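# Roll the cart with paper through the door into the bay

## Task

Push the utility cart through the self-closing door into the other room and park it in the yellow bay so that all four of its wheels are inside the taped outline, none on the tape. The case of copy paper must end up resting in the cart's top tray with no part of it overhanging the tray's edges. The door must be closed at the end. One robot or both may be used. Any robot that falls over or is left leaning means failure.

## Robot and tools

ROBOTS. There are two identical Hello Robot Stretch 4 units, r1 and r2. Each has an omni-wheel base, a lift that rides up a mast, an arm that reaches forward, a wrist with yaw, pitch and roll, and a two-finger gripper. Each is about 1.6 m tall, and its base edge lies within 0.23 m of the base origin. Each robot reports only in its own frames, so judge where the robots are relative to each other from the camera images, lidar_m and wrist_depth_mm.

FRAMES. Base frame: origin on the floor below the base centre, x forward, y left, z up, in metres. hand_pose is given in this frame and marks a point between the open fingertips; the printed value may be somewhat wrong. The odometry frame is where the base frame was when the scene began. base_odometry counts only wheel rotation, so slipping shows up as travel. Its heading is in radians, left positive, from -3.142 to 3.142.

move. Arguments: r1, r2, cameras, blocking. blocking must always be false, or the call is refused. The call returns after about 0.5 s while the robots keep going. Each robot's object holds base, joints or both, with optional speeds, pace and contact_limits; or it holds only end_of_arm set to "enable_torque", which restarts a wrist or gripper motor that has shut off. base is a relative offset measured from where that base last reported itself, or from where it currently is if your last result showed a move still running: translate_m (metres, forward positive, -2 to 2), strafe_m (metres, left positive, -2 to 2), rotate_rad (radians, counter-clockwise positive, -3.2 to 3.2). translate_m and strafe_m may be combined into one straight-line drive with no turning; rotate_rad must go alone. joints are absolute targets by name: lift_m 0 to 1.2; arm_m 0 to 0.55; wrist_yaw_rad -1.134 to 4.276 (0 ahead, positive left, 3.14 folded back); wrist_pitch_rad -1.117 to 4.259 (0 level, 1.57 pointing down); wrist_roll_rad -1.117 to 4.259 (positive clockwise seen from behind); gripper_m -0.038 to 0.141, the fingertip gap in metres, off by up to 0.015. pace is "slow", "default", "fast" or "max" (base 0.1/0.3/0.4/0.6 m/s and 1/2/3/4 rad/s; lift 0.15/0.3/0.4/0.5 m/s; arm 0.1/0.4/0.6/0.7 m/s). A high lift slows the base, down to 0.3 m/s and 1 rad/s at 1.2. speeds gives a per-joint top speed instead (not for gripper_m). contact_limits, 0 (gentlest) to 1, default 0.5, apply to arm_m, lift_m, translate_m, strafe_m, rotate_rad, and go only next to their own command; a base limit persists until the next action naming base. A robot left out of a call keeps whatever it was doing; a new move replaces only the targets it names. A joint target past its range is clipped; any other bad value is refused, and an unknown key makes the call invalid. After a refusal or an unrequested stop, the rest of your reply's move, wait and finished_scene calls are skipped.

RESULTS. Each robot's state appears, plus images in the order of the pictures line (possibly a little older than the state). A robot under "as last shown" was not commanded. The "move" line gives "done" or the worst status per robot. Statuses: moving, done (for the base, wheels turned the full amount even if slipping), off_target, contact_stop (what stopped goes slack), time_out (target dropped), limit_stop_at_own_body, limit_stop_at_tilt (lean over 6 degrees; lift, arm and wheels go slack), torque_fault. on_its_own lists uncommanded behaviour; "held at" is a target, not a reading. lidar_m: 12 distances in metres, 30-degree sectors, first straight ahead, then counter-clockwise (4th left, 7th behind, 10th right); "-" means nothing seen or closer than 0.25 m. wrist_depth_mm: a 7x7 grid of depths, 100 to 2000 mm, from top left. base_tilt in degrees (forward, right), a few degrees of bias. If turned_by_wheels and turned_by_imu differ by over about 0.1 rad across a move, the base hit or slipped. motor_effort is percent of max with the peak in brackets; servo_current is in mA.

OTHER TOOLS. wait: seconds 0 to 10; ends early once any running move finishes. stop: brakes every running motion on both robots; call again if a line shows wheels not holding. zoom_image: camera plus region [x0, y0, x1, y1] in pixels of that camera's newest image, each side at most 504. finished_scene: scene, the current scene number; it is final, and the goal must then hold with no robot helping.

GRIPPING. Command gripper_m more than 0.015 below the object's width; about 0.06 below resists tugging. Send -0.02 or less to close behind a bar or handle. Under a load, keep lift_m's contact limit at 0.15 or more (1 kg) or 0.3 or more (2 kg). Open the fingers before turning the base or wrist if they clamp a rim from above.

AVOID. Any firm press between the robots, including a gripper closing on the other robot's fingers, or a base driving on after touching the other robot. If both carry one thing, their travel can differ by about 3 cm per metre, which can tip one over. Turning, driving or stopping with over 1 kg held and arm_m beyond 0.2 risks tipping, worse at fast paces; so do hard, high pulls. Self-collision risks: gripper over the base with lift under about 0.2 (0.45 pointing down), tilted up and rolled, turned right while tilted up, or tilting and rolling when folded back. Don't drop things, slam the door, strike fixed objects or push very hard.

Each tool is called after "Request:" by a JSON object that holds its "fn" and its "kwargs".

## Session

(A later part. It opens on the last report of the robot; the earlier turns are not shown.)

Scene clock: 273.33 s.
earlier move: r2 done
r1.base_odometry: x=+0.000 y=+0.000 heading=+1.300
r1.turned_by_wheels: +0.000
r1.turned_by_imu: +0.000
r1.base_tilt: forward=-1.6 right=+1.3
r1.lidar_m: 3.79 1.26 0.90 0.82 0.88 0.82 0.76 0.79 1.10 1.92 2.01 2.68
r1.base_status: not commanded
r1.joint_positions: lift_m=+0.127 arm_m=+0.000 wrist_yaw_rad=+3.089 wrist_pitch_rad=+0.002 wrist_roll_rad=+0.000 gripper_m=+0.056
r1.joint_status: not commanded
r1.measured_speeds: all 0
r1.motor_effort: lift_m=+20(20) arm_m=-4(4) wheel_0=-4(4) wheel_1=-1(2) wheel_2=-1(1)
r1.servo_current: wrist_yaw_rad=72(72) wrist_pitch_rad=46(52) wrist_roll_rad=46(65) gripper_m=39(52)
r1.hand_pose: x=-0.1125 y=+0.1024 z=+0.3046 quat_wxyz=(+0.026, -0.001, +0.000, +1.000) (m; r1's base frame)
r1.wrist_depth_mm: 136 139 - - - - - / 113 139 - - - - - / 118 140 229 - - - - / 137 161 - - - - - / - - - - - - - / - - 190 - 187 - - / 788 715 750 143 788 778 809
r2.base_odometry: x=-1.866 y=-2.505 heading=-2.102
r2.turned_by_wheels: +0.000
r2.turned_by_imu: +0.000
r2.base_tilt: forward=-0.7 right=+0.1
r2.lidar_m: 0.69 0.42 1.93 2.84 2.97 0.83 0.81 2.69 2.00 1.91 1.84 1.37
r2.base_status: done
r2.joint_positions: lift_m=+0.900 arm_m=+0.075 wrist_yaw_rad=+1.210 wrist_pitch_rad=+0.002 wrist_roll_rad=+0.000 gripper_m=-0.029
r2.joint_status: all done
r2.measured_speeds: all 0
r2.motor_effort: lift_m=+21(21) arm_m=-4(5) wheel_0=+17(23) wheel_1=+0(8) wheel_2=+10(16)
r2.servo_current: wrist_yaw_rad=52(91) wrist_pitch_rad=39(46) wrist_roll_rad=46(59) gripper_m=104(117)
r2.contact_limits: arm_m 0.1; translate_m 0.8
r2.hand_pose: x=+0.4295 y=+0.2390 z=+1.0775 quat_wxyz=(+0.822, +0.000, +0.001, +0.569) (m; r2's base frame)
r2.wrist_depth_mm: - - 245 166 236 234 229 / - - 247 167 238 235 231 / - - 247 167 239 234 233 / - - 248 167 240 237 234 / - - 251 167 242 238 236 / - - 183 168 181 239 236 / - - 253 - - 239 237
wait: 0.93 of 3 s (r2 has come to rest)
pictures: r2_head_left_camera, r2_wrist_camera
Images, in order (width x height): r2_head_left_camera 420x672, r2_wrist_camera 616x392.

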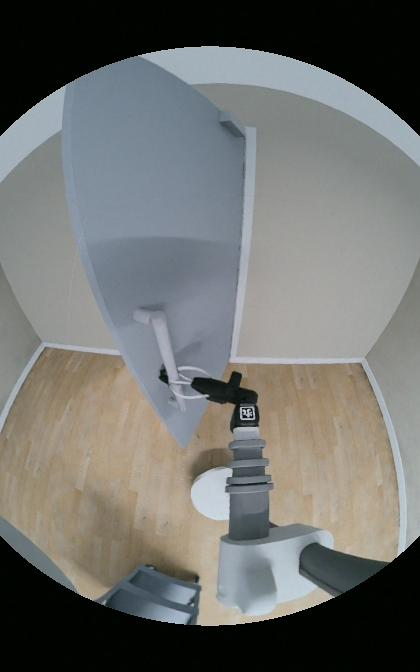

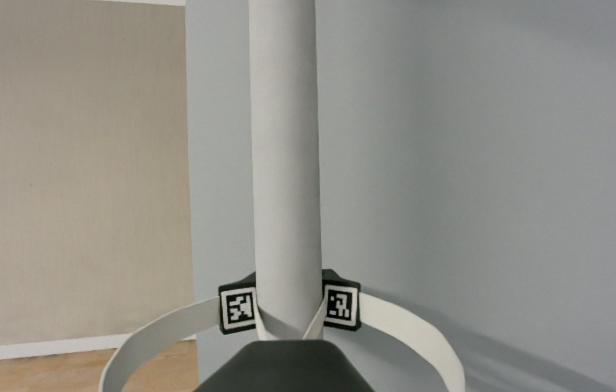

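Request:
{"fn": "move", "kwargs": {"blocking": false, "r2": {"base":{"translate_m":0.008,"strafe_m":-0.222},"joints":{"wrist_yaw_rad":1.4},"speeds":{"wrist_yaw_rad":0.1},"pace":"slow","contact_limits":{"translate_m":0.8}}}}

Request:
{"fn": "wait", "kwargs": {"seconds": 2}}

Request:
{"fn": "wait", "kwargs": {"seconds": 3, "cameras": ["r2_wrist_camera"]}}

Request:
{"fn": "move", "kwargs": {"blocking": false, "r2": {"base":{"translate_m":0.05,"strafe_m":-0.22},"joints":{"wrist_yaw_rad":1.6},"speeds":{"wrist_yaw_rad":0.1},"pace":"slow","contact_limits":{"translate_m":0.8}}}}

Request:
{"fn": "wait", "kwargs": {"seconds": 2}}

Request:
{"fn": "wait", "kwargs": {"seconds": 3, "cameras": ["r2_wrist_camera","r2_head_left_camera"]}}

Scene clock: 281.07 s.
move: r2 moving
r1: as last shown
r1.lidar_m: 3.77 1.27 0.87 0.84 0.87 0.82 0.76 0.81 1.10 1.92 1.97 2.68
r1.motor_effort: lift_m=+20(20) arm_m=-4(4) wheel_0=-3(4) wheel_1=-1(1) wheel_2=-1(1)
r1.servo_current: wrist_yaw_rad=52(65) wrist_pitch_rad=39(46) wrist_roll_rad=33(59) gripper_m=46(46)
r1.wrist_depth_mm: 136 138 - - - - - / 113 139 - - - - - / 118 140 229 - - - - / 137 162 - - - - - / - - - - - - - / - - 190 - 187 - - / 798 707 741 143 788 778 820
r2.base_odometry: x=-1.878 y=-2.498 heading=-2.101
r2.turned_by_wheels: +0.001
r2.turned_by_imu: +0.002
r2.base_tilt: forward=-0.7 right=+0.0
r2.lidar_m: 0.70 0.44 1.93 2.85 2.99 0.83 0.82 2.67 1.94 1.89 1.81 1.34
r2.base_status: translate_m moving; strafe_m moving
r2.joint_positions: lift_m=+0.900 arm_m=+0.075 wrist_yaw_rad=+1.248 wrist_pitch_rad=+0.002 wrist_roll_rad=+0.000 gripper_m=-0.029
r2.joint_status: wrist_yaw_rad moving
r2.measured_speeds: translate_m=+0.002 strafe_m=-0.055 rotate_rad=+0.002 lift_m=+0.000 arm_m=+0.000 wrist_yaw_rad=+0.094 wrist_pitch_rad=+0.000 wrist_roll_rad=+0.000
r2.motor_effort: lift_m=+21(21) arm_m=-4(5) wheel_0=+20(20) wheel_1=-5(7) wheel_2=+0(9)
r2.servo_current: wrist_yaw_rad=52(117) wrist_pitch_rad=39(46) wrist_roll_rad=33(59) gripper_m=111(111)
r2.contact_limits: arm_m 0.1; translate_m 0.8
r2.hand_pose: x=+0.4202 y=+0.2458 z=+1.0775 quat_wxyz=(+0.811, +0.000, +0.001, +0.584) (m; r2's base frame)
r2.wrist_depth_mm: - - 246 163 236 231 228 / - - 248 164 238 231 229 / - - 249 165 237 234 229 / - - 250 167 240 235 231 / - - 252 166 240 236 232 / - - 187 167 182 237 234 / - - 255 - 244 236 236
pictures: none

Scene clock: 283.07 s.
earlier move: r2 moving
r1.base_odometry: x=+0.000 y=+0.000 heading=+1.300
r1.turned_by_wheels: +0.000
r1.turned_by_imu: +0.000
r1.base_tilt: forward=-1.6 right=+1.3
r1.lidar_m: 3.80 1.26 0.89 0.84 0.87 0.82 0.78 0.80 1.08 1.93 1.98 2.70
r1.base_status: not commanded
r1.joint_positions: lift_m=+0.127 arm_m=+0.000 wrist_yaw_rad=+3.089 wrist_pitch_rad=+0.002 wrist_roll_rad=+0.000 gripper_m=+0.056
r1.joint_status: not commanded
r1.measured_speeds: all 0
r1.motor_effort: lift_m=+20(20) arm_m=-4(4) wheel_0=-4(4) wheel_1=-1(1) wheel_2=-1(1)
r1.servo_current: wrist_yaw_rad=59(78) wrist_pitch_rad=39(52) wrist_roll_rad=46(65) gripper_m=46(52)
r1.hand_pose: x=-0.1125 y=+0.1024 z=+0.3046 quat_wxyz=(+0.026, -0.001, +0.000, +1.000) (m; r1's base frame)
r1.wrist_depth_mm: 136 139 - - - - - / 113 139 - - - - - / 118 140 230 - - - - / 137 162 - - - - - / - - - - - - - / - - 190 - 187 - - / 788 699 750 143 788 768 809
r2.base_odometry: x=-2.043 y=-2.409 heading=-2.101
r2.turned_by_wheels: +0.000
r2.turned_by_imu: +0.003
r2.base_tilt: forward=-0.8 right=+0.0
r2.lidar_m: 0.84 0.38 0.40 3.02 1.01 0.89 - 2.42 1.79 1.70 1.79 1.32
r2.base_status: translate_m moving; strafe_m moving
r2.joint_positions: lift_m=+0.900 arm_m=+0.075 wrist_yaw_rad=+1.410 wrist_pitch_rad=+0.002 wrist_roll_rad=+0.000 gripper_m=-0.029
r2.joint_status: all done
r2.measured_speeds: translate_m=+0.003 strafe_m=-0.070 rotate_rad=+0.006 lift_m=+0.000 arm_m=+0.000 wrist_yaw_rad=+0.011 wrist_pitch_rad=+0.000 wrist_roll_rad=+0.000
r2.motor_effort: lift_m=+21(21) arm_m=-4(5) wheel_0=+17(22) wheel_1=+0(8) wheel_2=-2(9)
r2.servo_current: wrist_yaw_rad=65(117) wrist_pitch_rad=46(46) wrist_roll_rad=39(59) gripper_m=117(117)
r2.contact_limits: arm_m 0.1; translate_m 0.8
r2.hand_pose: x=+0.3785 y=+0.2706 z=+1.0775 quat_wxyz=(+0.762, +0.000, +0.001, +0.648) (m; r2's base frame)
r2.wrist_depth_mm: - - 246 166 236 232 228 / - - 248 166 236 231 229 / - - 248 167 238 234 229 / - - 250 167 240 236 231 / - - 252 167 241 236 232 / - - 184 168 181 237 234 / - - 255 - - 236 234
wait: 2.00 s; no rest
pictures: none

Scene clock: 283.97 s.
earlier move: r2 done
r1.base_odometry: x=+0.000 y=+0.000 heading=+1.300
r1.turned_by_wheels: +0.000
r1.turned_by_imu: +0.000
r1.base_tilt: forward=-1.6 right=+1.2
r1.lidar_m: 3.80 1.21 0.89 0.83 0.88 0.82 0.76 0.79 1.09 1.93 1.99 2.68
r1.base_status: not commanded
r1.joint_positions: lift_m=+0.127 arm_m=+0.000 wrist_yaw_rad=+3.089 wrist_pitch_rad=+0.002 wrist_roll_rad=+0.000 gripper_m=+0.056
r1.joint_status: not commanded
r1.measured_speeds: all 0
r1.motor_effort: lift_m=+20(20) arm_m=-4(4) wheel_0=-4(4) wheel_1=-1(1) wheel_2=-1(1)
r1.servo_current: wrist_yaw_rad=39(78) wrist_pitch_rad=46(52) wrist_roll_rad=46(65) gripper_m=39(52)
r1.hand_pose: x=-0.1125 y=+0.1024 z=+0.3046 quat_wxyz=(+0.026, -0.001, +0.000, +1.000) (m; r1's base frame)
r1.wrist_depth_mm: 136 138 - - - - - / 113 139 - - - - - / 118 140 229 - - - - / 137 162 - - - - - / - - - - - - - / - - 190 - 187 - - / 788 699 759 143 788 778 820
r2.base_odometry: x=-2.061 y=-2.400 heading=-2.101
r2.turned_by_wheels: +0.000
r2.turned_by_imu: +0.000
r2.base_tilt: forward=-0.7 right=+0.0
r2.lidar_m: 0.87 0.41 0.41 3.05 1.04 0.90 - 2.34 1.76 1.69 1.77 1.34
r2.base_status: done
r2.joint_positions: lift_m=+0.900 arm_m=+0.075 wrist_yaw_rad=+1.412 wrist_pitch_rad=+0.002 wrist_roll_rad=+0.000 gripper_m=-0.029
r2.joint_status: all done
r2.measured_speeds: all 0
r2.motor_effort: lift_m=+21(21) arm_m=-4(5) wheel_0=+17(22) wheel_1=+1(8) wheel_2=-3(9)
r2.servo_current: wrist_yaw_rad=59(117) wrist_pitch_rad=46(46) wrist_roll_rad=39(59) gripper_m=111(117)
r2.contact_limits: arm_m 0.1; translate_m 0.8
r2.hand_pose: x=+0.3779 y=+0.2709 z=+1.0775 quat_wxyz=(+0.761, +0.000, +0.001, +0.649) (m; r2's base frame)
r2.wrist_depth_mm: - - 245 163 236 234 229 / - - 246 163 237 234 232 / - - 247 168 239 236 233 / - - 248 169 241 237 234 / - - 250 169 242 238 234 / - - 183 167 240 239 236 / - - 254 - - 239 237
wait: 0.90 of 3 s (r2 has come to rest)
pictures: r2_wrist_camera
Images, in order (width x height): r2_wrist_camera 616x392.

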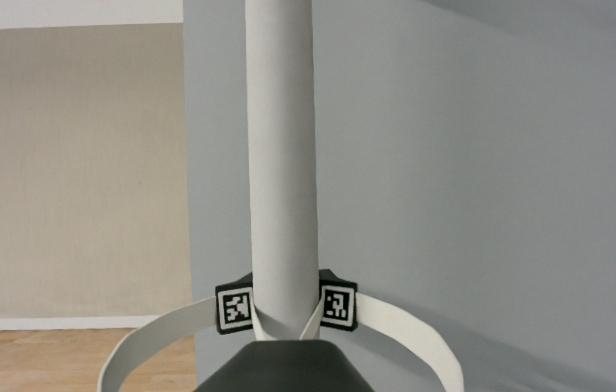

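Scene clock: 284.47 s.
move: r2 moving
r1: as last shown
r1.base_tilt: forward=-1.6 right=+1.3
r1.lidar_m: 3.78 1.24 0.89 0.83 0.87 0.83 0.77 0.81 1.09 1.91 1.98 2.69
r1.servo_current: wrist_yaw_rad=26(59) wrist_pitch_rad=39(52) wrist_roll_rad=39(59) gripper_m=39(46)
r1.wrist_depth_mm: 136 138 - - - - - / 113 139 - - - - - / 118 140 229 - - - - / 137 162 - - - - - / - - - - - - - / - - 190 - 188 - - / 778 707 768 143 788 778 809
r2.base_odometry: x=-2.074 y=-2.396 heading=-2.100
r2.turned_by_wheels: +0.001
r2.turned_by_imu: +0.001
r2.base_tilt: forward=-0.7 right=+0.1
r2.lidar_m: 0.89 0.41 0.41 3.06 1.00 0.90 - 2.34 1.73 1.67 1.76 1.32
r2.base_status: translate_m moving; strafe_m moving
r2.joint_positions: lift_m=+0.900 arm_m=+0.075 wrist_yaw_rad=+1.450 wrist_pitch_rad=+0.002 wrist_roll_rad=+0.000 gripper_m=-0.029
r2.joint_status: wrist_yaw_rad moving
r2.measured_speeds: translate_m=+0.012 strafe_m=-0.049 rotate_rad=+0.000 lift_m=+0.000 arm_m=+0.000 wrist_yaw_rad=+0.094 wrist_pitch_rad=+0.000 wrist_roll_rad=+0.000
r2.motor_effort: lift_m=+21(21) arm_m=-4(4) wheel_0=+19(20) wheel_1=-3(6) wheel_2=-3(4)
r2.servo_current: wrist_yaw_rad=13(104) wrist_pitch_rad=46(46) wrist_roll_rad=46(52) gripper_m=104(111)
r2.contact_limits: arm_m 0.1; translate_m 0.8
r2.hand_pose: x=+0.3675 y=+0.2758 z=+1.0775 quat_wxyz=(+0.748, +0.000, +0.001, +0.663) (m; r2's base frame)
r2.wrist_depth_mm: - - 246 165 236 231 227 / - - 248 165 236 230 229 / - - 249 166 238 233 229 / - - 249 166 239 234 229 / - - 252 167 241 236 231 / - - 186 167 181 236 233 / - - 255 - 244 236 234
pictures: none

Scene clock: 286.47 s.
earlier move: r2 moving
r1.base_odometry: x=+0.000 y=+0.000 heading=+1.300
r1.turned_by_wheels: +0.000
r1.turned_by_imu: +0.000
r1.base_tilt: forward=-1.6 right=+1.3
r1.lidar_m: 3.79 1.27 0.88 0.83 0.86 0.82 0.75 0.80 1.10 1.90 2.00 2.62
r1.base_status: not commanded
r1.joint_positions: lift_m=+0.127 arm_m=+0.000 wrist_yaw_rad=+3.089 wrist_pitch_rad=+0.002 wrist_roll_rad=+0.000 gripper_m=+0.056
r1.joint_status: not commanded
r1.measured_speeds: all 0
r1.motor_effort: lift_m=+20(20) arm_m=-4(4) wheel_0=-3(4) wheel_1=-1(1) wheel_2=-1(1)
r1.servo_current: wrist_yaw_rad=52(72) wrist_pitch_rad=52(52) wrist_roll_rad=52(65) gripper_m=39(52)
r1.hand_pose: x=-0.1125 y=+0.1024 z=+0.3046 quat_wxyz=(+0.026, -0.001, +0.000, +1.000) (m; r1's base frame)
r1.wrist_depth_mm: 136 139 - - - - - / 113 139 - - - - - / 118 139 229 - - - - / 137 162 - - - - - / - - - - - - - / - - 190 - 187 - - / 798 707 759 143 798 788 820
r2.base_odometry: x=-2.251 y=-2.340 heading=-2.100
r2.turned_by_wheels: +0.000
r2.turned_by_imu: +0.002
r2.base_tilt: forward=-0.7 right=+0.0
r2.lidar_m: 1.23 0.35 0.38 3.24 1.11 1.03 - 2.10 1.56 1.50 1.58 1.29
r2.base_status: translate_m moving; strafe_m moving
r2.joint_positions: lift_m=+0.900 arm_m=+0.075 wrist_yaw_rad=+1.609 wrist_pitch_rad=+0.002 wrist_roll_rad=+0.000 gripper_m=-0.029
r2.joint_status: all done
r2.measured_speeds: translate_m=+0.016 strafe_m=-0.073 rotate_rad=-0.001 lift_m=+0.000 arm_m=+0.000 wrist_yaw_rad=+0.012 wrist_pitch_rad=+0.000 wrist_roll_rad=+0.000
r2.motor_effort: lift_m=+21(21) arm_m=-4(4) wheel_0=+15(21) wheel_1=-1(6) wheel_2=-4(4)
r2.servo_current: wrist_yaw_rad=59(104) wrist_pitch_rad=39(46) wrist_roll_rad=52(52) gripper_m=98(117)
r2.contact_limits: arm_m 0.1; translate_m 0.8
r2.hand_pose: x=+0.3222 y=+0.2915 z=+1.0775 quat_wxyz=(+0.693, -0.001, +0.001, +0.721) (m; r2's base frame)
r2.wrist_depth_mm: - - 246 166 237 232 229 / - - 247 166 236 233 229 / - - 248 167 239 233 230 / - - 250 167 240 236 232 / - - 251 167 242 237 233 / - - 184 167 181 237 234 / - - 254 - - 237 236
wait: 2.00 s; no rest
pictures: none

Scene clock: 287.47 s.
earlier move: r2 done
r1.base_odometry: x=+0.000 y=+0.000 heading=+1.300
r1.turned_by_wheels: +0.000
r1.turned_by_imu: +0.000
r1.base_tilt: forward=-1.6 right=+1.3
r1.lidar_m: 3.81 1.25 0.90 0.84 0.87 0.81 0.76 0.81 1.10 1.90 1.98 2.70
r1.base_status: not commanded
r1.joint_positions: lift_m=+0.127 arm_m=+0.000 wrist_yaw_rad=+3.089 wrist_pitch_rad=+0.002 wrist_roll_rad=+0.000 gripper_m=+0.056
r1.joint_status: not commanded
r1.measured_speeds: all 0
r1.motor_effort: lift_m=+20(20) arm_m=-4(4) wheel_0=-4(4) wheel_1=-1(1) wheel_2=-1(1)
r1.servo_current: wrist_yaw_rad=46(72) wrist_pitch_rad=33(52) wrist_roll_rad=52(65) gripper_m=39(52)
r1.hand_pose: x=-0.1125 y=+0.1024 z=+0.3046 quat_wxyz=(+0.026, -0.001, +0.000, +1.000) (m; r1's base frame)
r1.wrist_depth_mm: 136 138 - - - - - / 113 139 - - - - - / 118 140 229 - - - - / 137 161 - - - - - / - - - - - - - / - - 190 - 187 - - / 788 707 750 143 788 778 809
r2.base_odometry: x=-2.276 y=-2.332 heading=-2.100
r2.turned_by_wheels: +0.000
r2.turned_by_imu: +0.001
r2.base_tilt: forward=-0.7 right=+0.0
r2.lidar_m: 1.22 0.37 0.40 3.28 1.15 1.04 - 2.05 1.55 1.46 1.54 1.24
r2.base_status: done
r2.joint_positions: lift_m=+0.900 arm_m=+0.075 wrist_yaw_rad=+1.612 wrist_pitch_rad=+0.002 wrist_roll_rad=+0.000 gripper_m=-0.029
r2.joint_status: all done
r2.measured_speeds: all 0
r2.motor_effort: lift_m=+21(21) arm_m=-2(4) wheel_0=+15(21) wheel_1=+2(6) wheel_2=-4(6)
r2.servo_current: wrist_yaw_rad=78(104) wrist_pitch_rad=39(46) wrist_roll_rad=46(52) gripper_m=104(117)
r2.contact_limits: arm_m 0.1; translate_m 0.8
r2.hand_pose: x=+0.3215 y=+0.2917 z=+1.0775 quat_wxyz=(+0.693, -0.001, +0.001, +0.721) (m; r2's base frame)
r2.wrist_depth_mm: - - 244 163 237 234 231 / - - 245 164 238 235 231 / - - 247 168 239 236 234 / - - 248 168 241 238 235 / - - 251 169 243 238 236 / - - 184 167 241 239 238 / - - 253 - - 240 239
wait: 1.00 of 3 s (r2 has come to rest)
pictures: r2_head_left_camera, r2_wrist_camera
Images, in order (width x height): r2_head_left_camera 420x672, r2_wrist_camera 616x392.

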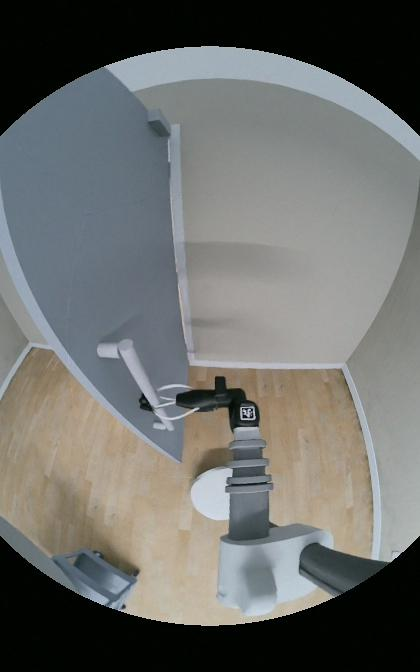

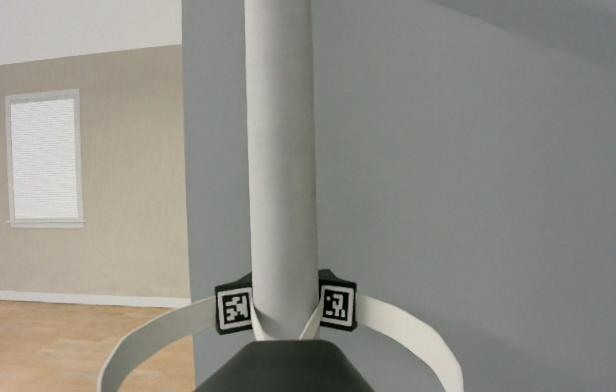

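Request:
{"fn": "move", "kwargs": {"blocking": false, "r2": {"base":{"translate_m":0.058,"strafe_m":-0.155},"joints":{"wrist_yaw_rad":1.75},"speeds":{"wrist_yaw_rad":0.1},"pace":"slow","contact_limits":{"translate_m":0.8}}}}

Request:
{"fn": "wait", "kwargs": {"seconds": 2}}

Request:
{"fn": "wait", "kwargs": {"seconds": 3, "cameras": ["r2_wrist_camera","r2_head_left_camera","r1_head_camera","r1_head_left_camera"]}}

Scene clock: 295.90 s.
move: r2 moving
r1: as last shown
r1.lidar_m: 3.77 1.25 0.88 0.83 0.86 0.80 0.76 0.80 1.08 1.91 1.99 2.67
r1.servo_current: wrist_yaw_rad=46(59) wrist_pitch_rad=33(46) wrist_roll_rad=39(65) gripper_m=39(46)
r1.wrist_depth_mm: 136 138 - - - - - / 113 139 - - - - - / 118 140 229 - - - - / 137 161 - - - - - / - - - - - - - / - - 191 - 188 - - / 788 707 750 143 798 768 809
r2.base_odometry: x=-2.288 y=-2.330 heading=-2.099
r2.turned_by_wheels: +0.001
r2.turned_by_imu: +0.001
r2.base_tilt: forward=-0.7 right=+0.0
r2.lidar_m: 1.22 0.35 0.36 3.28 1.12 1.04 - 2.02 1.50 1.45 1.55 1.27
r2.base_status: translate_m moving; strafe_m moving
r2.joint_positions: lift_m=+0.900 arm_m=+0.075 wrist_yaw_rad=+1.649 wrist_pitch_rad=+0.002 wrist_roll_rad=+0.000 gripper_m=-0.029
r2.joint_status: wrist_yaw_rad moving
r2.measured_speeds: translate_m=+0.018 strafe_m=-0.046 rotate_rad=-0.002 lift_m=+0.000 arm_m=+0.000 wrist_yaw_rad=+0.092 wrist_pitch_rad=+0.000 wrist_roll_rad=+0.000
r2.motor_effort: lift_m=+21(21) arm_m=+4(4) wheel_0=+16(22) wheel_1=-5(5) wheel_2=-3(5)
r2.servo_current: wrist_yaw_rad=39(98) wrist_pitch_rad=33(46) wrist_roll_rad=59(59) gripper_m=111(111)
r2.contact_limits: arm_m 0.1; translate_m 0.8
r2.hand_pose: x=+0.3104 y=+0.2944 z=+1.0775 quat_wxyz=(+0.679, -0.001, +0.001, +0.734) (m; r2's base frame)
r2.wrist_depth_mm: - - 246 164 237 231 229 / - - 247 165 237 234 230 / - - 248 165 239 235 231 / - - 250 166 240 236 232 / - - 252 167 241 237 233 / - - 187 167 181 237 236 / - - 255 - 244 236 236
pictures: none

Scene clock: 297.90 s.
earlier move: r2 moving
r1.base_odometry: x=+0.000 y=+0.000 heading=+1.300
r1.turned_by_wheels: +0.000
r1.turned_by_imu: +0.000
r1.base_tilt: forward=-1.6 right=+1.2
r1.lidar_m: 3.81 1.26 0.89 0.83 0.87 0.80 0.78 0.80 1.13 1.93 1.99 2.68
r1.base_status: not commanded
r1.joint_positions: lift_m=+0.127 arm_m=+0.000 wrist_yaw_rad=+3.089 wrist_pitch_rad=+0.002 wrist_roll_rad=+0.000 gripper_m=+0.056
r1.joint_status: not commanded
r1.measured_speeds: all 0
r1.motor_effort: lift_m=+20(20) arm_m=-4(4) wheel_0=-4(4) wheel_1=-1(1) wheel_2=-1(1)
r1.servo_current: wrist_yaw_rad=59(65) wrist_pitch_rad=46(52) wrist_roll_rad=39(65) gripper_m=46(46)
r1.hand_pose: x=-0.1125 y=+0.1024 z=+0.3046 quat_wxyz=(+0.026, -0.001, +0.000, +1.000) (m; r1's base frame)
r1.wrist_depth_mm: 136 138 - - - - - / 113 139 - - - - - / 117 140 229 - - - - / 137 162 - - - - - / - - - - - - - / - - 191 - 187 - - / 798 715 750 143 788 768 820
r2.base_odometry: x=-2.437 y=-2.304 heading=-2.098
r2.turned_by_wheels: +0.002
r2.turned_by_imu: +0.136
r2.base_tilt: forward=-0.7 right=+0.0
r2.lidar_m: 1.13 0.35 0.37 3.41 1.24 1.18 3.33 1.67 1.35 1.33 1.41 1.15
r2.base_status: translate_m moving; strafe_m moving
r2.joint_positions: lift_m=+0.900 arm_m=+0.075 wrist_yaw_rad=+1.767 wrist_pitch_rad=+0.002 wrist_roll_rad=+0.000 gripper_m=-0.029
r2.joint_status: all done
r2.measured_speeds: translate_m=+0.008 strafe_m=-0.027 rotate_rad=+0.047 lift_m=+0.000 arm_m=+0.000 wrist_yaw_rad=+0.000 wrist_pitch_rad=+0.000 wrist_roll_rad=+0.000
r2.motor_effort: lift_m=+21(21) arm_m=+0(4) wheel_0=+19(32) wheel_1=+3(8) wheel_2=-1(13)
r2.servo_current: wrist_yaw_rad=98(111) wrist_pitch_rad=46(46) wrist_roll_rad=46(65) gripper_m=98(111)
r2.contact_limits: arm_m 0.1; translate_m 0.8
r2.hand_pose: x=+0.2753 y=+0.2999 z=+1.0775 quat_wxyz=(+0.634, -0.001, +0.000, +0.773) (m; r2's base frame)
r2.wrist_depth_mm: - - 258 166 226 215 206 / - - 259 166 229 216 207 / - - 262 166 229 219 208 / - - 262 167 232 218 209 / 1229 - 264 167 233 220 211 / - - 187 168 181 220 212 / - 1255 - - 234 215 213
wait: 2.00 s; no rest
pictures: none

Scene clock: 298.37 s.
earlier move: r2 done
r1.base_odometry: x=+0.000 y=+0.000 heading=+1.300
r1.turned_by_wheels: +0.000
r1.turned_by_imu: +0.000
r1.base_tilt: forward=-1.5 right=+1.3
r1.lidar_m: 3.81 1.25 0.87 0.83 0.88 0.82 0.77 0.80 1.09 1.91 1.96 2.68
r1.base_status: not commanded
r1.joint_positions: lift_m=+0.127 arm_m=+0.000 wrist_yaw_rad=+3.089 wrist_pitch_rad=+0.002 wrist_roll_rad=+0.000 gripper_m=+0.056
r1.joint_status: not commanded
r1.measured_speeds: all 0
r1.motor_effort: lift_m=+20(20) arm_m=-4(4) wheel_0=-3(4) wheel_1=-1(1) wheel_2=-1(1)
r1.servo_current: wrist_yaw_rad=33(65) wrist_pitch_rad=39(52) wrist_roll_rad=46(65) gripper_m=46(46)
r1.hand_pose: x=-0.1125 y=+0.1024 z=+0.3046 quat_wxyz=(+0.026, -0.001, +0.000, +1.000) (m; r1's base frame)
r1.wrist_depth_mm: 136 139 - - - - - / 114 139 - - - - - / 118 139 229 - - - - / 137 161 - - - - - / - - - - - - - / - - 190 - 187 - - / 788 707 750 143 788 778 820
r2.base_odometry: x=-2.438 y=-2.304 heading=-2.099
r2.turned_by_wheels: -0.001
r2.turned_by_imu: -0.001
r2.base_tilt: forward=-0.7 right=+0.0
r2.lidar_m: 1.13 0.35 0.35 3.42 1.23 1.19 3.38 1.66 1.35 1.32 1.41 1.14
r2.base_status: done
r2.joint_positions: lift_m=+0.900 arm_m=+0.075 wrist_yaw_rad=+1.767 wrist_pitch_rad=+0.002 wrist_roll_rad=+0.000 gripper_m=-0.029
r2.joint_status: all done
r2.measured_speeds: all 0
r2.motor_effort: lift_m=+21(21) arm_m=-1(4) wheel_0=+13(32) wheel_1=+5(8) wheel_2=-2(13)
r2.servo_current: wrist_yaw_rad=91(111) wrist_pitch_rad=39(46) wrist_roll_rad=52(65) gripper_m=98(111)
r2.contact_limits: arm_m 0.1; translate_m 0.8
r2.hand_pose: x=+0.2753 y=+0.2999 z=+1.0775 quat_wxyz=(+0.634, -0.001, +0.000, +0.773) (m; r2's base frame)
r2.wrist_depth_mm: - - 256 163 227 215 207 / - - 257 163 229 216 207 / - - 259 167 229 218 209 / - - 260 168 232 218 210 / 1229 - - 168 233 219 211 / - - 183 167 227 220 212 / - 1336 - - 234 218 214
wait: 0.47 of 3 s (r2 has come to rest)
pictures: r1_head_camera, r1_head_left_camera, r2_head_left_camera, r2_wrist_camera
Images, in order (width x height): r1_head_camera 420x560, r1_head_left_camera 420x672, r2_head_left_camera 420x672, r2_wrist_camera 616x392.

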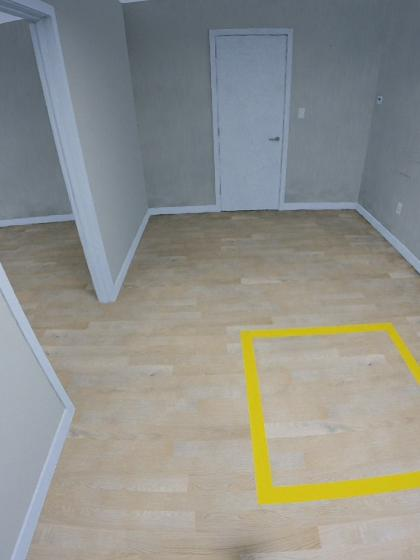

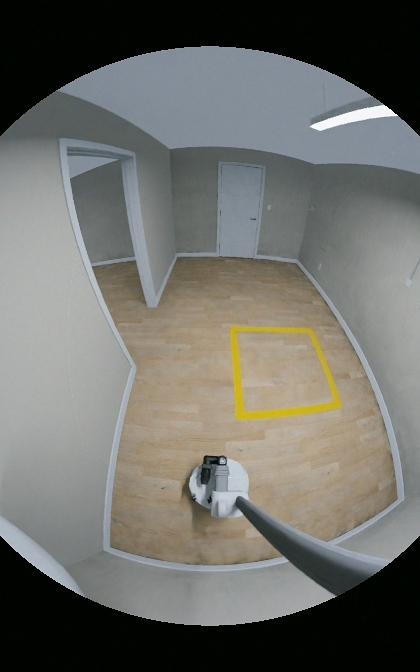

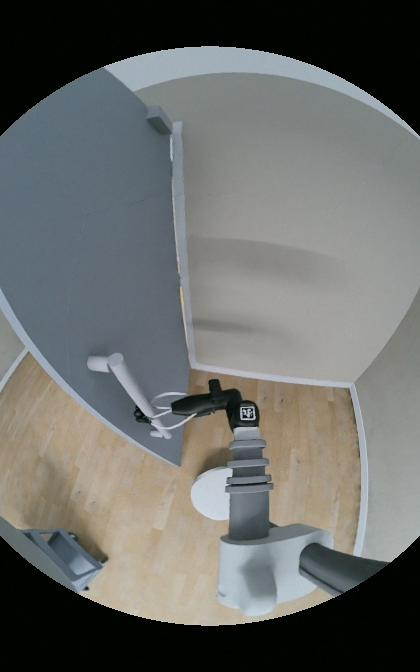

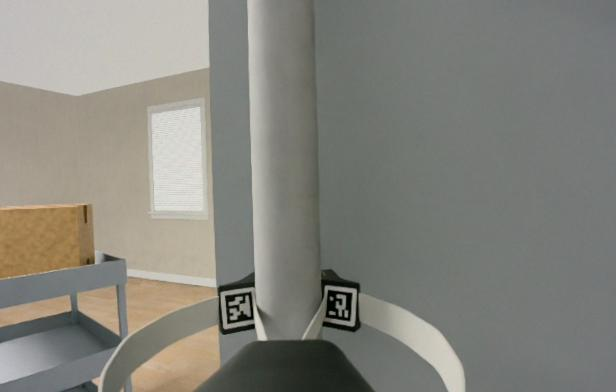

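Request:
{"fn": "move", "kwargs": {"blocking": false, "r1": {"base":{"translate_m":1.55}}}}

Request:
{"fn": "wait", "kwargs": {"seconds": 8}}

Request:
{"fn": "move", "kwargs": {"blocking": false, "r1": {"base":{"rotate_rad":1.57}}}}

Request:
{"fn": "wait", "kwargs": {"seconds": 4, "cameras": ["r1_head_camera","r1_head_left_camera","r1_head_right_camera"]}}

Scene clock: 311.63 s.
move: r1 moving
r1.base_odometry: x=+0.008 y=+0.030 heading=+1.300
r1.turned_by_wheels: +0.000
r1.turned_by_imu: +0.000
r1.base_tilt: forward=-1.6 right=+1.3
r1.lidar_m: 3.81 1.26 0.88 0.83 0.86 0.84 0.80 0.84 1.13 1.93 1.99 2.69
r1.base_status: translate_m moving
r1.joint_positions: lift_m=+0.127 arm_m=+0.000 wrist_yaw_rad=+3.089 wrist_pitch_rad=+0.002 wrist_roll_rad=+0.000 gripper_m=+0.056
r1.joint_status: not commanded
r1.measured_speeds: translate_m=+0.122 strafe_m=+0.000 rotate_rad=+0.000 lift_m=+0.000 arm_m=+0.000 wrist_yaw_rad=+0.000 wrist_pitch_rad=+0.000 wrist_roll_rad=+0.000
r1.motor_effort: lift_m=+20(20) arm_m=-4(4) wheel_0=+6(7) wheel_1=+4(8) wheel_2=-7(9)
r1.servo_current: wrist_yaw_rad=59(59) wrist_pitch_rad=46(46) wrist_roll_rad=33(65) gripper_m=39(46)
r1.hand_pose: x=-0.1125 y=+0.1024 z=+0.3046 quat_wxyz=(+0.026, -0.001, +0.000, +1.000) (m; r1's base frame)
r1.wrist_depth_mm: 136 138 - - - - - / 112 139 - - - - - / 114 139 225 - - - - / 137 162 - - - - - / - - - - - - - / - - 190 - 187 - - / 798 741 759 798 798 768 820
r2: as last shown
r2.turned_by_wheels: +0.000
r2.turned_by_imu: +0.000
r2.base_tilt: forward=-0.7 right=+0.1
r2.lidar_m: 1.12 0.33 0.35 3.40 1.24 1.19 3.38 1.67 1.34 1.33 1.44 1.13
r2.motor_effort: lift_m=+21(21) arm_m=-1(1) wheel_0=+12(13) wheel_1=+5(6) wheel_2=-2(2)
r2.servo_current: wrist_yaw_rad=111(111) wrist_pitch_rad=46(46) wrist_roll_rad=46(59) gripper_m=104(111)
r2.contact_limits: arm_m 0.1; translate_m 0.8
r2.wrist_depth_mm: - - 256 163 228 214 206 / - - 257 163 228 216 206 / - - 258 167 229 218 208 / - - 260 167 232 218 210 / 1205 - - 166 232 220 211 / - - 183 168 228 220 213 / - 1308 - - 234 217 213
pictures: none

Scene clock: 317.80 s.
earlier move: r1 done
r1.base_odometry: x=+0.415 y=+1.493 heading=+1.300
r1.turned_by_wheels: +0.000
r1.turned_by_imu: +0.001
r1.base_tilt: forward=-1.6 right=+1.3
r1.lidar_m: 2.37 1.31 1.03 3.04 0.98 1.25 2.32 2.41 2.00 1.88 1.97 2.47
r1.base_status: done
r1.joint_positions: lift_m=+0.127 arm_m=+0.000 wrist_yaw_rad=+3.089 wrist_pitch_rad=+0.002 wrist_roll_rad=+0.000 gripper_m=+0.056
r1.joint_status: not commanded
r1.measured_speeds: all 0
r1.motor_effort: lift_m=+20(20) arm_m=-4(4) wheel_0=+2(9) wheel_1=+2(9) wheel_2=+0(10)
r1.servo_current: wrist_yaw_rad=46(72) wrist_pitch_rad=39(52) wrist_roll_rad=46(72) gripper_m=39(52)
r1.hand_pose: x=-0.1125 y=+0.1024 z=+0.3046 quat_wxyz=(+0.026, -0.001, +0.000, +1.000) (m; r1's base frame)
r1.wrist_depth_mm: 136 138 - - - - - / 113 139 - - - - - / 118 139 273 - - - - / 137 162 - - - - - / 1983 - - - - - - / 1308 1182 194 1182 187 1138 946 / 854 750 759 809 798 768 831
r2.base_odometry: x=-2.438 y=-2.304 heading=-2.099
r2.turned_by_wheels: +0.000
r2.turned_by_imu: +0.001
r2.base_tilt: forward=-0.7 right=+0.0
r2.lidar_m: 1.14 0.32 0.35 3.42 1.20 1.19 3.34 1.67 1.36 1.32 1.41 1.15
r2.base_status: not commanded
r2.joint_positions: lift_m=+0.900 arm_m=+0.075 wrist_yaw_rad=+1.767 wrist_pitch_rad=+0.002 wrist_roll_rad=+0.000 gripper_m=-0.029
r2.joint_status: not commanded
r2.measured_speeds: all 0
r2.motor_effort: lift_m=+21(21) arm_m=+4(4) wheel_0=+12(13) wheel_1=+6(6) wheel_2=-2(3)
r2.servo_current: wrist_yaw_rad=104(117) wrist_pitch_rad=46(52) wrist_roll_rad=52(59) gripper_m=104(111)
r2.contact_limits: arm_m 0.1; translate_m 0.8
r2.hand_pose: x=+0.2753 y=+0.2999 z=+1.0775 quat_wxyz=(+0.634, -0.001, +0.000, +0.773) (m; r2's base frame)
r2.wrist_depth_mm: - - 255 163 227 214 206 / - - 258 163 229 217 206 / - - 259 168 229 218 209 / - - 260 167 232 218 210 / 1255 - - 167 233 220 211 / - - 184 167 228 220 213 / - 1281 - - 234 218 213
wait: 6.17 of 8 s (r1 has come to rest)
pictures: none

Scene clock: 318.30 s.
move: r1 moving
r1.base_odometry: x=+0.415 y=+1.493 heading=+1.552
r1.turned_by_wheels: +0.252
r1.turned_by_imu: +0.252
r1.base_tilt: forward=-1.6 right=+1.2
r1.lidar_m: 1.94 1.05 1.07 1.00 0.99 1.70 2.30 2.28 1.88 1.90 2.16 2.38
r1.base_status: rotate_rad moving
r1.joint_positions: lift_m=+0.127 arm_m=+0.000 wrist_yaw_rad=+3.089 wrist_pitch_rad=+0.002 wrist_roll_rad=+0.000 gripper_m=+0.056
r1.joint_status: not commanded
r1.measured_speeds: translate_m=-0.001 strafe_m=-0.001 rotate_rad=+0.976 lift_m=+0.000 arm_m=+0.000 wrist_yaw_rad=+0.000 wrist_pitch_rad=+0.000 wrist_roll_rad=+0.000
r1.motor_effort: lift_m=+20(20) arm_m=-4(4) wheel_0=-7(9) wheel_1=-6(9) wheel_2=-7(7)
r1.servo_current: wrist_yaw_rad=59(59) wrist_pitch_rad=52(52) wrist_roll_rad=39(52) gripper_m=46(52)
r1.hand_pose: x=-0.1125 y=+0.1024 z=+0.3046 quat_wxyz=(+0.026, -0.001, +0.000, +1.000) (m; r1's base frame)
r1.wrist_depth_mm: 136 139 - - - - - / 113 139 - - - - - / 118 139 272 - - - - / 137 161 - - - - - / 1921 - - - - - - / 1205 1336 191 1205 187 1160 1138 / 842 759 189 798 788 778 809
r2: as last shown
r2.turned_by_imu: +0.000
r2.base_tilt: forward=-0.7 right=+0.1
r2.lidar_m: 1.12 0.36 0.36 3.41 1.24 1.21 3.36 1.66 1.34 1.33 1.42 1.13
r2.motor_effort: lift_m=+21(21) arm_m=+4(4) wheel_0=+13(13) wheel_1=+6(6) wheel_2=-2(2)
r2.servo_current: wrist_yaw_rad=98(111) wrist_pitch_rad=39(39) wrist_roll_rad=46(59) gripper_m=104(104)
r2.contact_limits: arm_m 0.1; translate_m 0.8
r2.wrist_depth_mm: - - 256 163 226 215 206 / - - 257 163 229 216 208 / - - 258 167 229 217 209 / - - 260 167 232 218 211 / 1255 - - 167 232 220 211 / - - 183 168 228 220 212 / - 1308 - - 233 218 213
pictures: none

Scene clock: 319.87 s.
earlier move: r1 done
r1.base_odometry: x=+0.415 y=+1.493 heading=+2.870
r1.turned_by_wheels: +1.318
r1.turned_by_imu: +1.325
r1.base_tilt: forward=-1.6 right=+1.3
r1.lidar_m: 3.04 0.99 1.24 2.28 2.38 2.01 1.88 1.97 2.54 2.37 1.33 1.03
r1.base_status: done
r1.joint_positions: lift_m=+0.127 arm_m=+0.000 wrist_yaw_rad=+3.089 wrist_pitch_rad=+0.002 wrist_roll_rad=+0.000 gripper_m=+0.056
r1.joint_status: not commanded
r1.measured_speeds: all 0
r1.motor_effort: lift_m=+20(20) arm_m=-4(4) wheel_0=-1(10) wheel_1=-1(9) wheel_2=-1(8)
r1.servo_current: wrist_yaw_rad=52(59) wrist_pitch_rad=52(52) wrist_roll_rad=59(72) gripper_m=39(52)
r1.hand_pose: x=-0.1125 y=+0.1024 z=+0.3046 quat_wxyz=(+0.026, -0.001, +0.000, +1.000) (m; r1's base frame)
r1.wrist_depth_mm: 136 139 - - - - - / 113 139 - - - - - / 117 140 267 - - - - / 137 162 - - - - - / 1661 - 1921 - - - - / 1182 1182 193 1182 187 1160 1229 / 842 750 759 809 798 768 809
r2.base_odometry: x=-2.438 y=-2.304 heading=-2.099
r2.turned_by_wheels: +0.000
r2.turned_by_imu: +0.000
r2.base_tilt: forward=-0.7 right=+0.1
r2.lidar_m: 1.13 0.34 0.35 3.42 1.22 1.21 3.39 1.67 1.36 1.33 1.42 1.14
r2.base_status: not commanded
r2.joint_positions: lift_m=+0.900 arm_m=+0.075 wrist_yaw_rad=+1.767 wrist_pitch_rad=+0.002 wrist_roll_rad=+0.000 gripper_m=-0.029
r2.joint_status: not commanded
r2.measured_speeds: all 0
r2.motor_effort: lift_m=+21(21) arm_m=+4(4) wheel_0=+12(13) wheel_1=+5(6) wheel_2=-2(2)
r2.servo_current: wrist_yaw_rad=98(111) wrist_pitch_rad=46(46) wrist_roll_rad=46(59) gripper_m=98(111)
r2.contact_limits: arm_m 0.1; translate_m 0.8
r2.hand_pose: x=+0.2753 y=+0.2999 z=+1.0775 quat_wxyz=(+0.634, -0.001, +0.000, +0.773) (m; r2's base frame)
r2.wrist_depth_mm: - - 255 163 227 214 207 / - - 257 163 229 216 208 / - - 259 167 230 217 209 / - - 260 167 232 217 210 / 1229 - - 166 232 220 212 / - - 183 168 229 220 211 / - 1308 - - 234 218 213
wait: 1.57 of 4 s (r1 has come to rest)
pictures: r1_head_camera, r1_head_left_camera, r1_head_right_camera
Images, in order (width x height): r1_head_camera 420x560, r1_head_left_camera 420x672, r1_head_right_camera 420x672.

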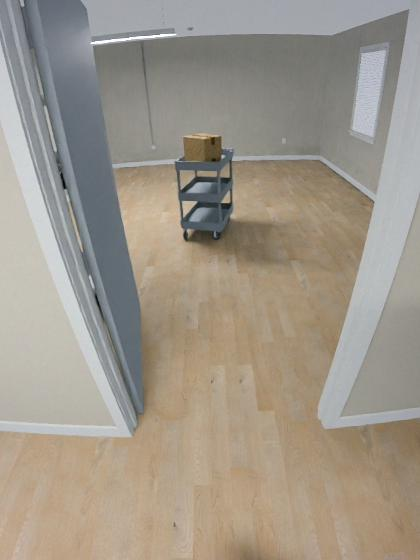

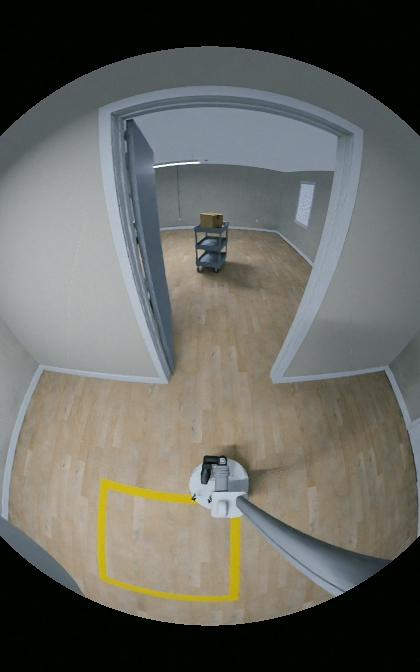

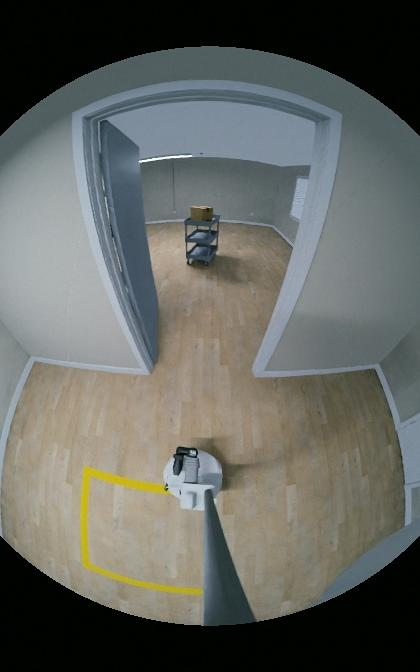

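Request:
{"fn": "move", "kwargs": {"blocking": false, "r1": {"base":{"translate_m":1.8,"strafe_m":-0.1}}}}

Request:
{"fn": "wait", "kwargs": {"seconds": 10}}

Request:
{"fn": "wait", "kwargs": {"seconds": 0.3, "cameras": ["r1_head_camera","r1_head_left_camera","r2_wrist_camera"]}}

Scene clock: 328.43 s.
move: r1 moving
r1.base_odometry: x=+0.385 y=+1.503 heading=+2.870
r1.turned_by_wheels: +0.000
r1.turned_by_imu: +0.000
r1.base_tilt: forward=-1.6 right=+1.3
r1.lidar_m: 3.03 0.95 1.18 2.31 2.40 2.03 1.90 2.01 2.53 2.39 1.26 1.02
r1.base_status: translate_m moving; strafe_m moving
r1.joint_positions: lift_m=+0.127 arm_m=+0.000 wrist_yaw_rad=+3.089 wrist_pitch_rad=+0.002 wrist_roll_rad=+0.000 gripper_m=+0.056
r1.joint_status: not commanded
r1.measured_speeds: translate_m=+0.121 strafe_m=-0.006 rotate_rad=-0.002 lift_m=+0.000 arm_m=+0.000 wrist_yaw_rad=+0.000 wrist_pitch_rad=+0.000 wrist_roll_rad=+0.000
r1.motor_effort: lift_m=+20(20) arm_m=-4(4) wheel_0=+6(8) wheel_1=+5(5) wheel_2=-8(9)
r1.servo_current: wrist_yaw_rad=20(65) wrist_pitch_rad=39(46) wrist_roll_rad=39(65) gripper_m=46(46)
r1.hand_pose: x=-0.1125 y=+0.1024 z=+0.3046 quat_wxyz=(+0.026, -0.001, +0.000, +1.000) (m; r1's base frame)
r1.wrist_depth_mm: 137 138 - - - - - / 113 139 - - - - - / 114 140 267 - - - - / 137 163 - - - - - / 1708 1708 - - - - - / 1205 1182 193 1182 188 1138 1255 / 842 759 750 798 778 768 820
r2: as last shown
r2.lidar_m: 1.12 0.35 0.37 3.42 1.22 1.21 3.37 1.62 1.35 1.34 1.41 1.13
r2.motor_effort: lift_m=+21(21) arm_m=+4(4) wheel_0=+13(13) wheel_1=+6(6) wheel_2=-2(2)
r2.servo_current: wrist_yaw_rad=98(104) wrist_pitch_rad=39(46) wrist_roll_rad=39(52) gripper_m=104(104)
r2.contact_limits: arm_m 0.1; translate_m 0.8
r2.wrist_depth_mm: - - 255 163 226 215 207 / - - 257 163 229 216 207 / - - 258 167 230 217 208 / - - 259 167 231 218 211 / 1229 - - 166 233 219 211 / - - 183 168 228 221 213 / - 1308 - - 233 218 213
pictures: none

Scene clock: 335.43 s.
earlier move: r1 done
r1.base_odometry: x=-1.292 y=+2.073 heading=+2.870
r1.turned_by_wheels: +0.000
r1.turned_by_imu: +0.000
r1.base_tilt: forward=-1.6 right=+1.3
r1.lidar_m: 1.25 1.38 0.80 0.66 0.70 0.84 3.76 0.80 1.02 2.22 2.31 3.07
r1.base_status: done
r1.joint_positions: lift_m=+0.127 arm_m=+0.000 wrist_yaw_rad=+3.089 wrist_pitch_rad=+0.002 wrist_roll_rad=+0.000 gripper_m=+0.056
r1.joint_status: not commanded
r1.measured_speeds: all 0
r1.motor_effort: lift_m=+20(20) arm_m=-4(4) wheel_0=+2(8) wheel_1=+1(8) wheel_2=+1(10)
r1.servo_current: wrist_yaw_rad=20(72) wrist_pitch_rad=46(52) wrist_roll_rad=52(72) gripper_m=39(52)
r1.hand_pose: x=-0.1125 y=+0.1024 z=+0.3046 quat_wxyz=(+0.026, -0.001, +0.000, +1.000) (m; r1's base frame)
r1.wrist_depth_mm: 136 139 - - - - - / 113 139 - - - - - / 117 140 273 - - - - / 137 162 - - - - - / 866 - - - - 1863 - / 1008 1229 193 1182 188 1138 - / 809 750 759 788 798 732 -
r2.base_odometry: x=-2.438 y=-2.304 heading=-2.099
r2.turned_by_wheels: +0.000
r2.turned_by_imu: +0.001
r2.base_tilt: forward=-0.7 right=+0.0
r2.lidar_m: 1.12 0.36 0.38 3.41 1.22 1.20 3.36 1.65 1.35 1.31 1.44 1.12
r2.base_status: not commanded
r2.joint_positions: lift_m=+0.900 arm_m=+0.075 wrist_yaw_rad=+1.767 wrist_pitch_rad=+0.002 wrist_roll_rad=+0.000 gripper_m=-0.029
r2.joint_status: not commanded
r2.measured_speeds: all 0
r2.motor_effort: lift_m=+21(21) arm_m=+3(4) wheel_0=+13(14) wheel_1=+6(6) wheel_2=-2(3)
r2.servo_current: wrist_yaw_rad=98(111) wrist_pitch_rad=39(46) wrist_roll_rad=46(65) gripper_m=104(111)
r2.contact_limits: arm_m 0.1; translate_m 0.8
r2.hand_pose: x=+0.2753 y=+0.2999 z=+1.0775 quat_wxyz=(+0.634, -0.001, +0.000, +0.773) (m; r2's base frame)
r2.wrist_depth_mm: - - 256 163 226 215 206 / - - 257 163 229 216 207 / - - 258 167 229 218 209 / - - 260 168 231 217 210 / 1229 - - 166 232 220 211 / - - 183 167 228 220 212 / - 1281 - - 234 218 213
wait: 7.00 of 10 s (r1 has come to rest)
pictures: none

Scene clock: 335.73 s.
r1.base_odometry: x=-1.292 y=+2.073 heading=+2.870
r1.turned_by_wheels: +0.000
r1.turned_by_imu: +0.000
r1.base_tilt: forward=-1.6 right=+1.3
r1.lidar_m: 1.26 1.37 0.80 0.67 0.69 0.84 3.78 0.82 1.04 2.24 2.32 3.07
r1.base_status: done
r1.joint_positions: lift_m=+0.127 arm_m=+0.000 wrist_yaw_rad=+3.089 wrist_pitch_rad=+0.002 wrist_roll_rad=+0.000 gripper_m=+0.056
r1.joint_status: not commanded
r1.measured_speeds: all 0
r1.motor_effort: lift_m=+20(20) arm_m=-4(4) wheel_0=+2(8) wheel_1=+1(8) wheel_2=+1(10)
r1.servo_current: wrist_yaw_rad=52(72) wrist_pitch_rad=39(52) wrist_roll_rad=52(72) gripper_m=46(52)
r1.hand_pose: x=-0.1125 y=+0.1024 z=+0.3046 quat_wxyz=(+0.026, -0.001, +0.000, +1.000) (m; r1's base frame)
r1.wrist_depth_mm: 136 138 - - - - - / 113 139 - - - - - / 118 139 273 - - - - / 137 162 - - - - - / 854 - - - - 1756 - / 991 1160 193 1182 187 1182 - / 798 741 759 809 798 741 -
r2.base_odometry: x=-2.438 y=-2.304 heading=-2.099
r2.turned_by_wheels: +0.000
r2.turned_by_imu: +0.000
r2.base_tilt: forward=-0.7 right=+0.1
r2.lidar_m: 1.12 0.34 0.32 3.41 1.22 1.23 3.36 1.67 1.36 1.33 1.41 1.15
r2.base_status: not commanded
r2.joint_positions: lift_m=+0.900 arm_m=+0.075 wrist_yaw_rad=+1.767 wrist_pitch_rad=+0.002 wrist_roll_rad=+0.000 gripper_m=-0.029
r2.joint_status: not commanded
r2.measured_speeds: all 0
r2.motor_effort: lift_m=+21(21) arm_m=+3(4) wheel_0=+13(14) wheel_1=+6(6) wheel_2=-2(3)
r2.servo_current: wrist_yaw_rad=91(111) wrist_pitch_rad=39(46) wrist_roll_rad=59(65) gripper_m=104(111)
r2.contact_limits: arm_m 0.1; translate_m 0.8
r2.hand_pose: x=+0.2753 y=+0.2999 z=+1.0775 quat_wxyz=(+0.634, -0.001, +0.000, +0.773) (m; r2's base frame)
r2.wrist_depth_mm: - - 256 163 227 215 206 / - - 257 163 229 216 206 / - - 259 167 229 218 209 / - - 259 167 232 219 209 / 1205 - - 166 233 220 211 / - - 183 168 228 220 211 / - 1308 - - 235 219 213
wait: 0.30 s; at rest by 0.27 s
pictures: r1_head_camera, r1_head_left_camera, r2_wrist_camera
Images, in order (width x height): r1_head_camera 420x560, r1_head_left_camera 420x672, r2_wrist_camera 616x392.

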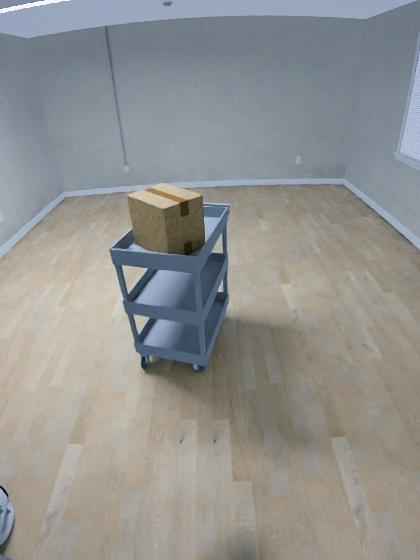

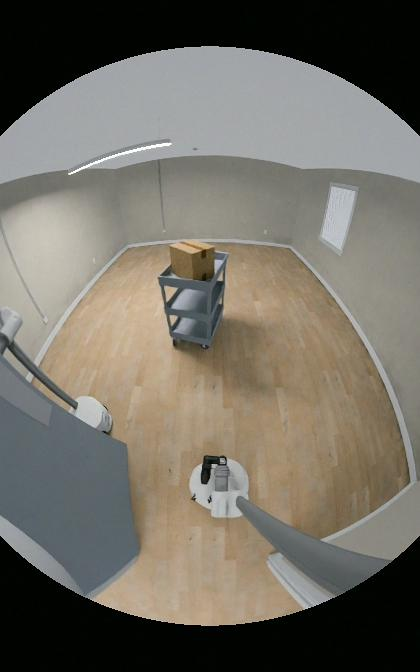

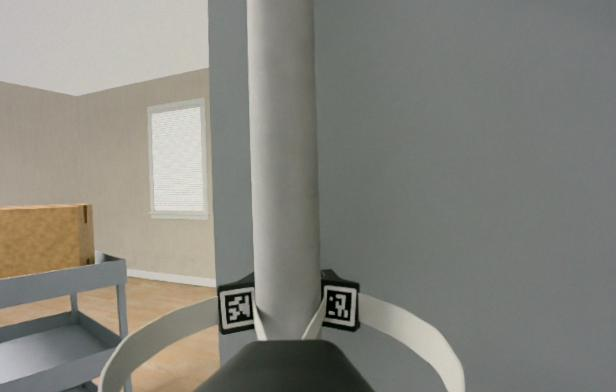

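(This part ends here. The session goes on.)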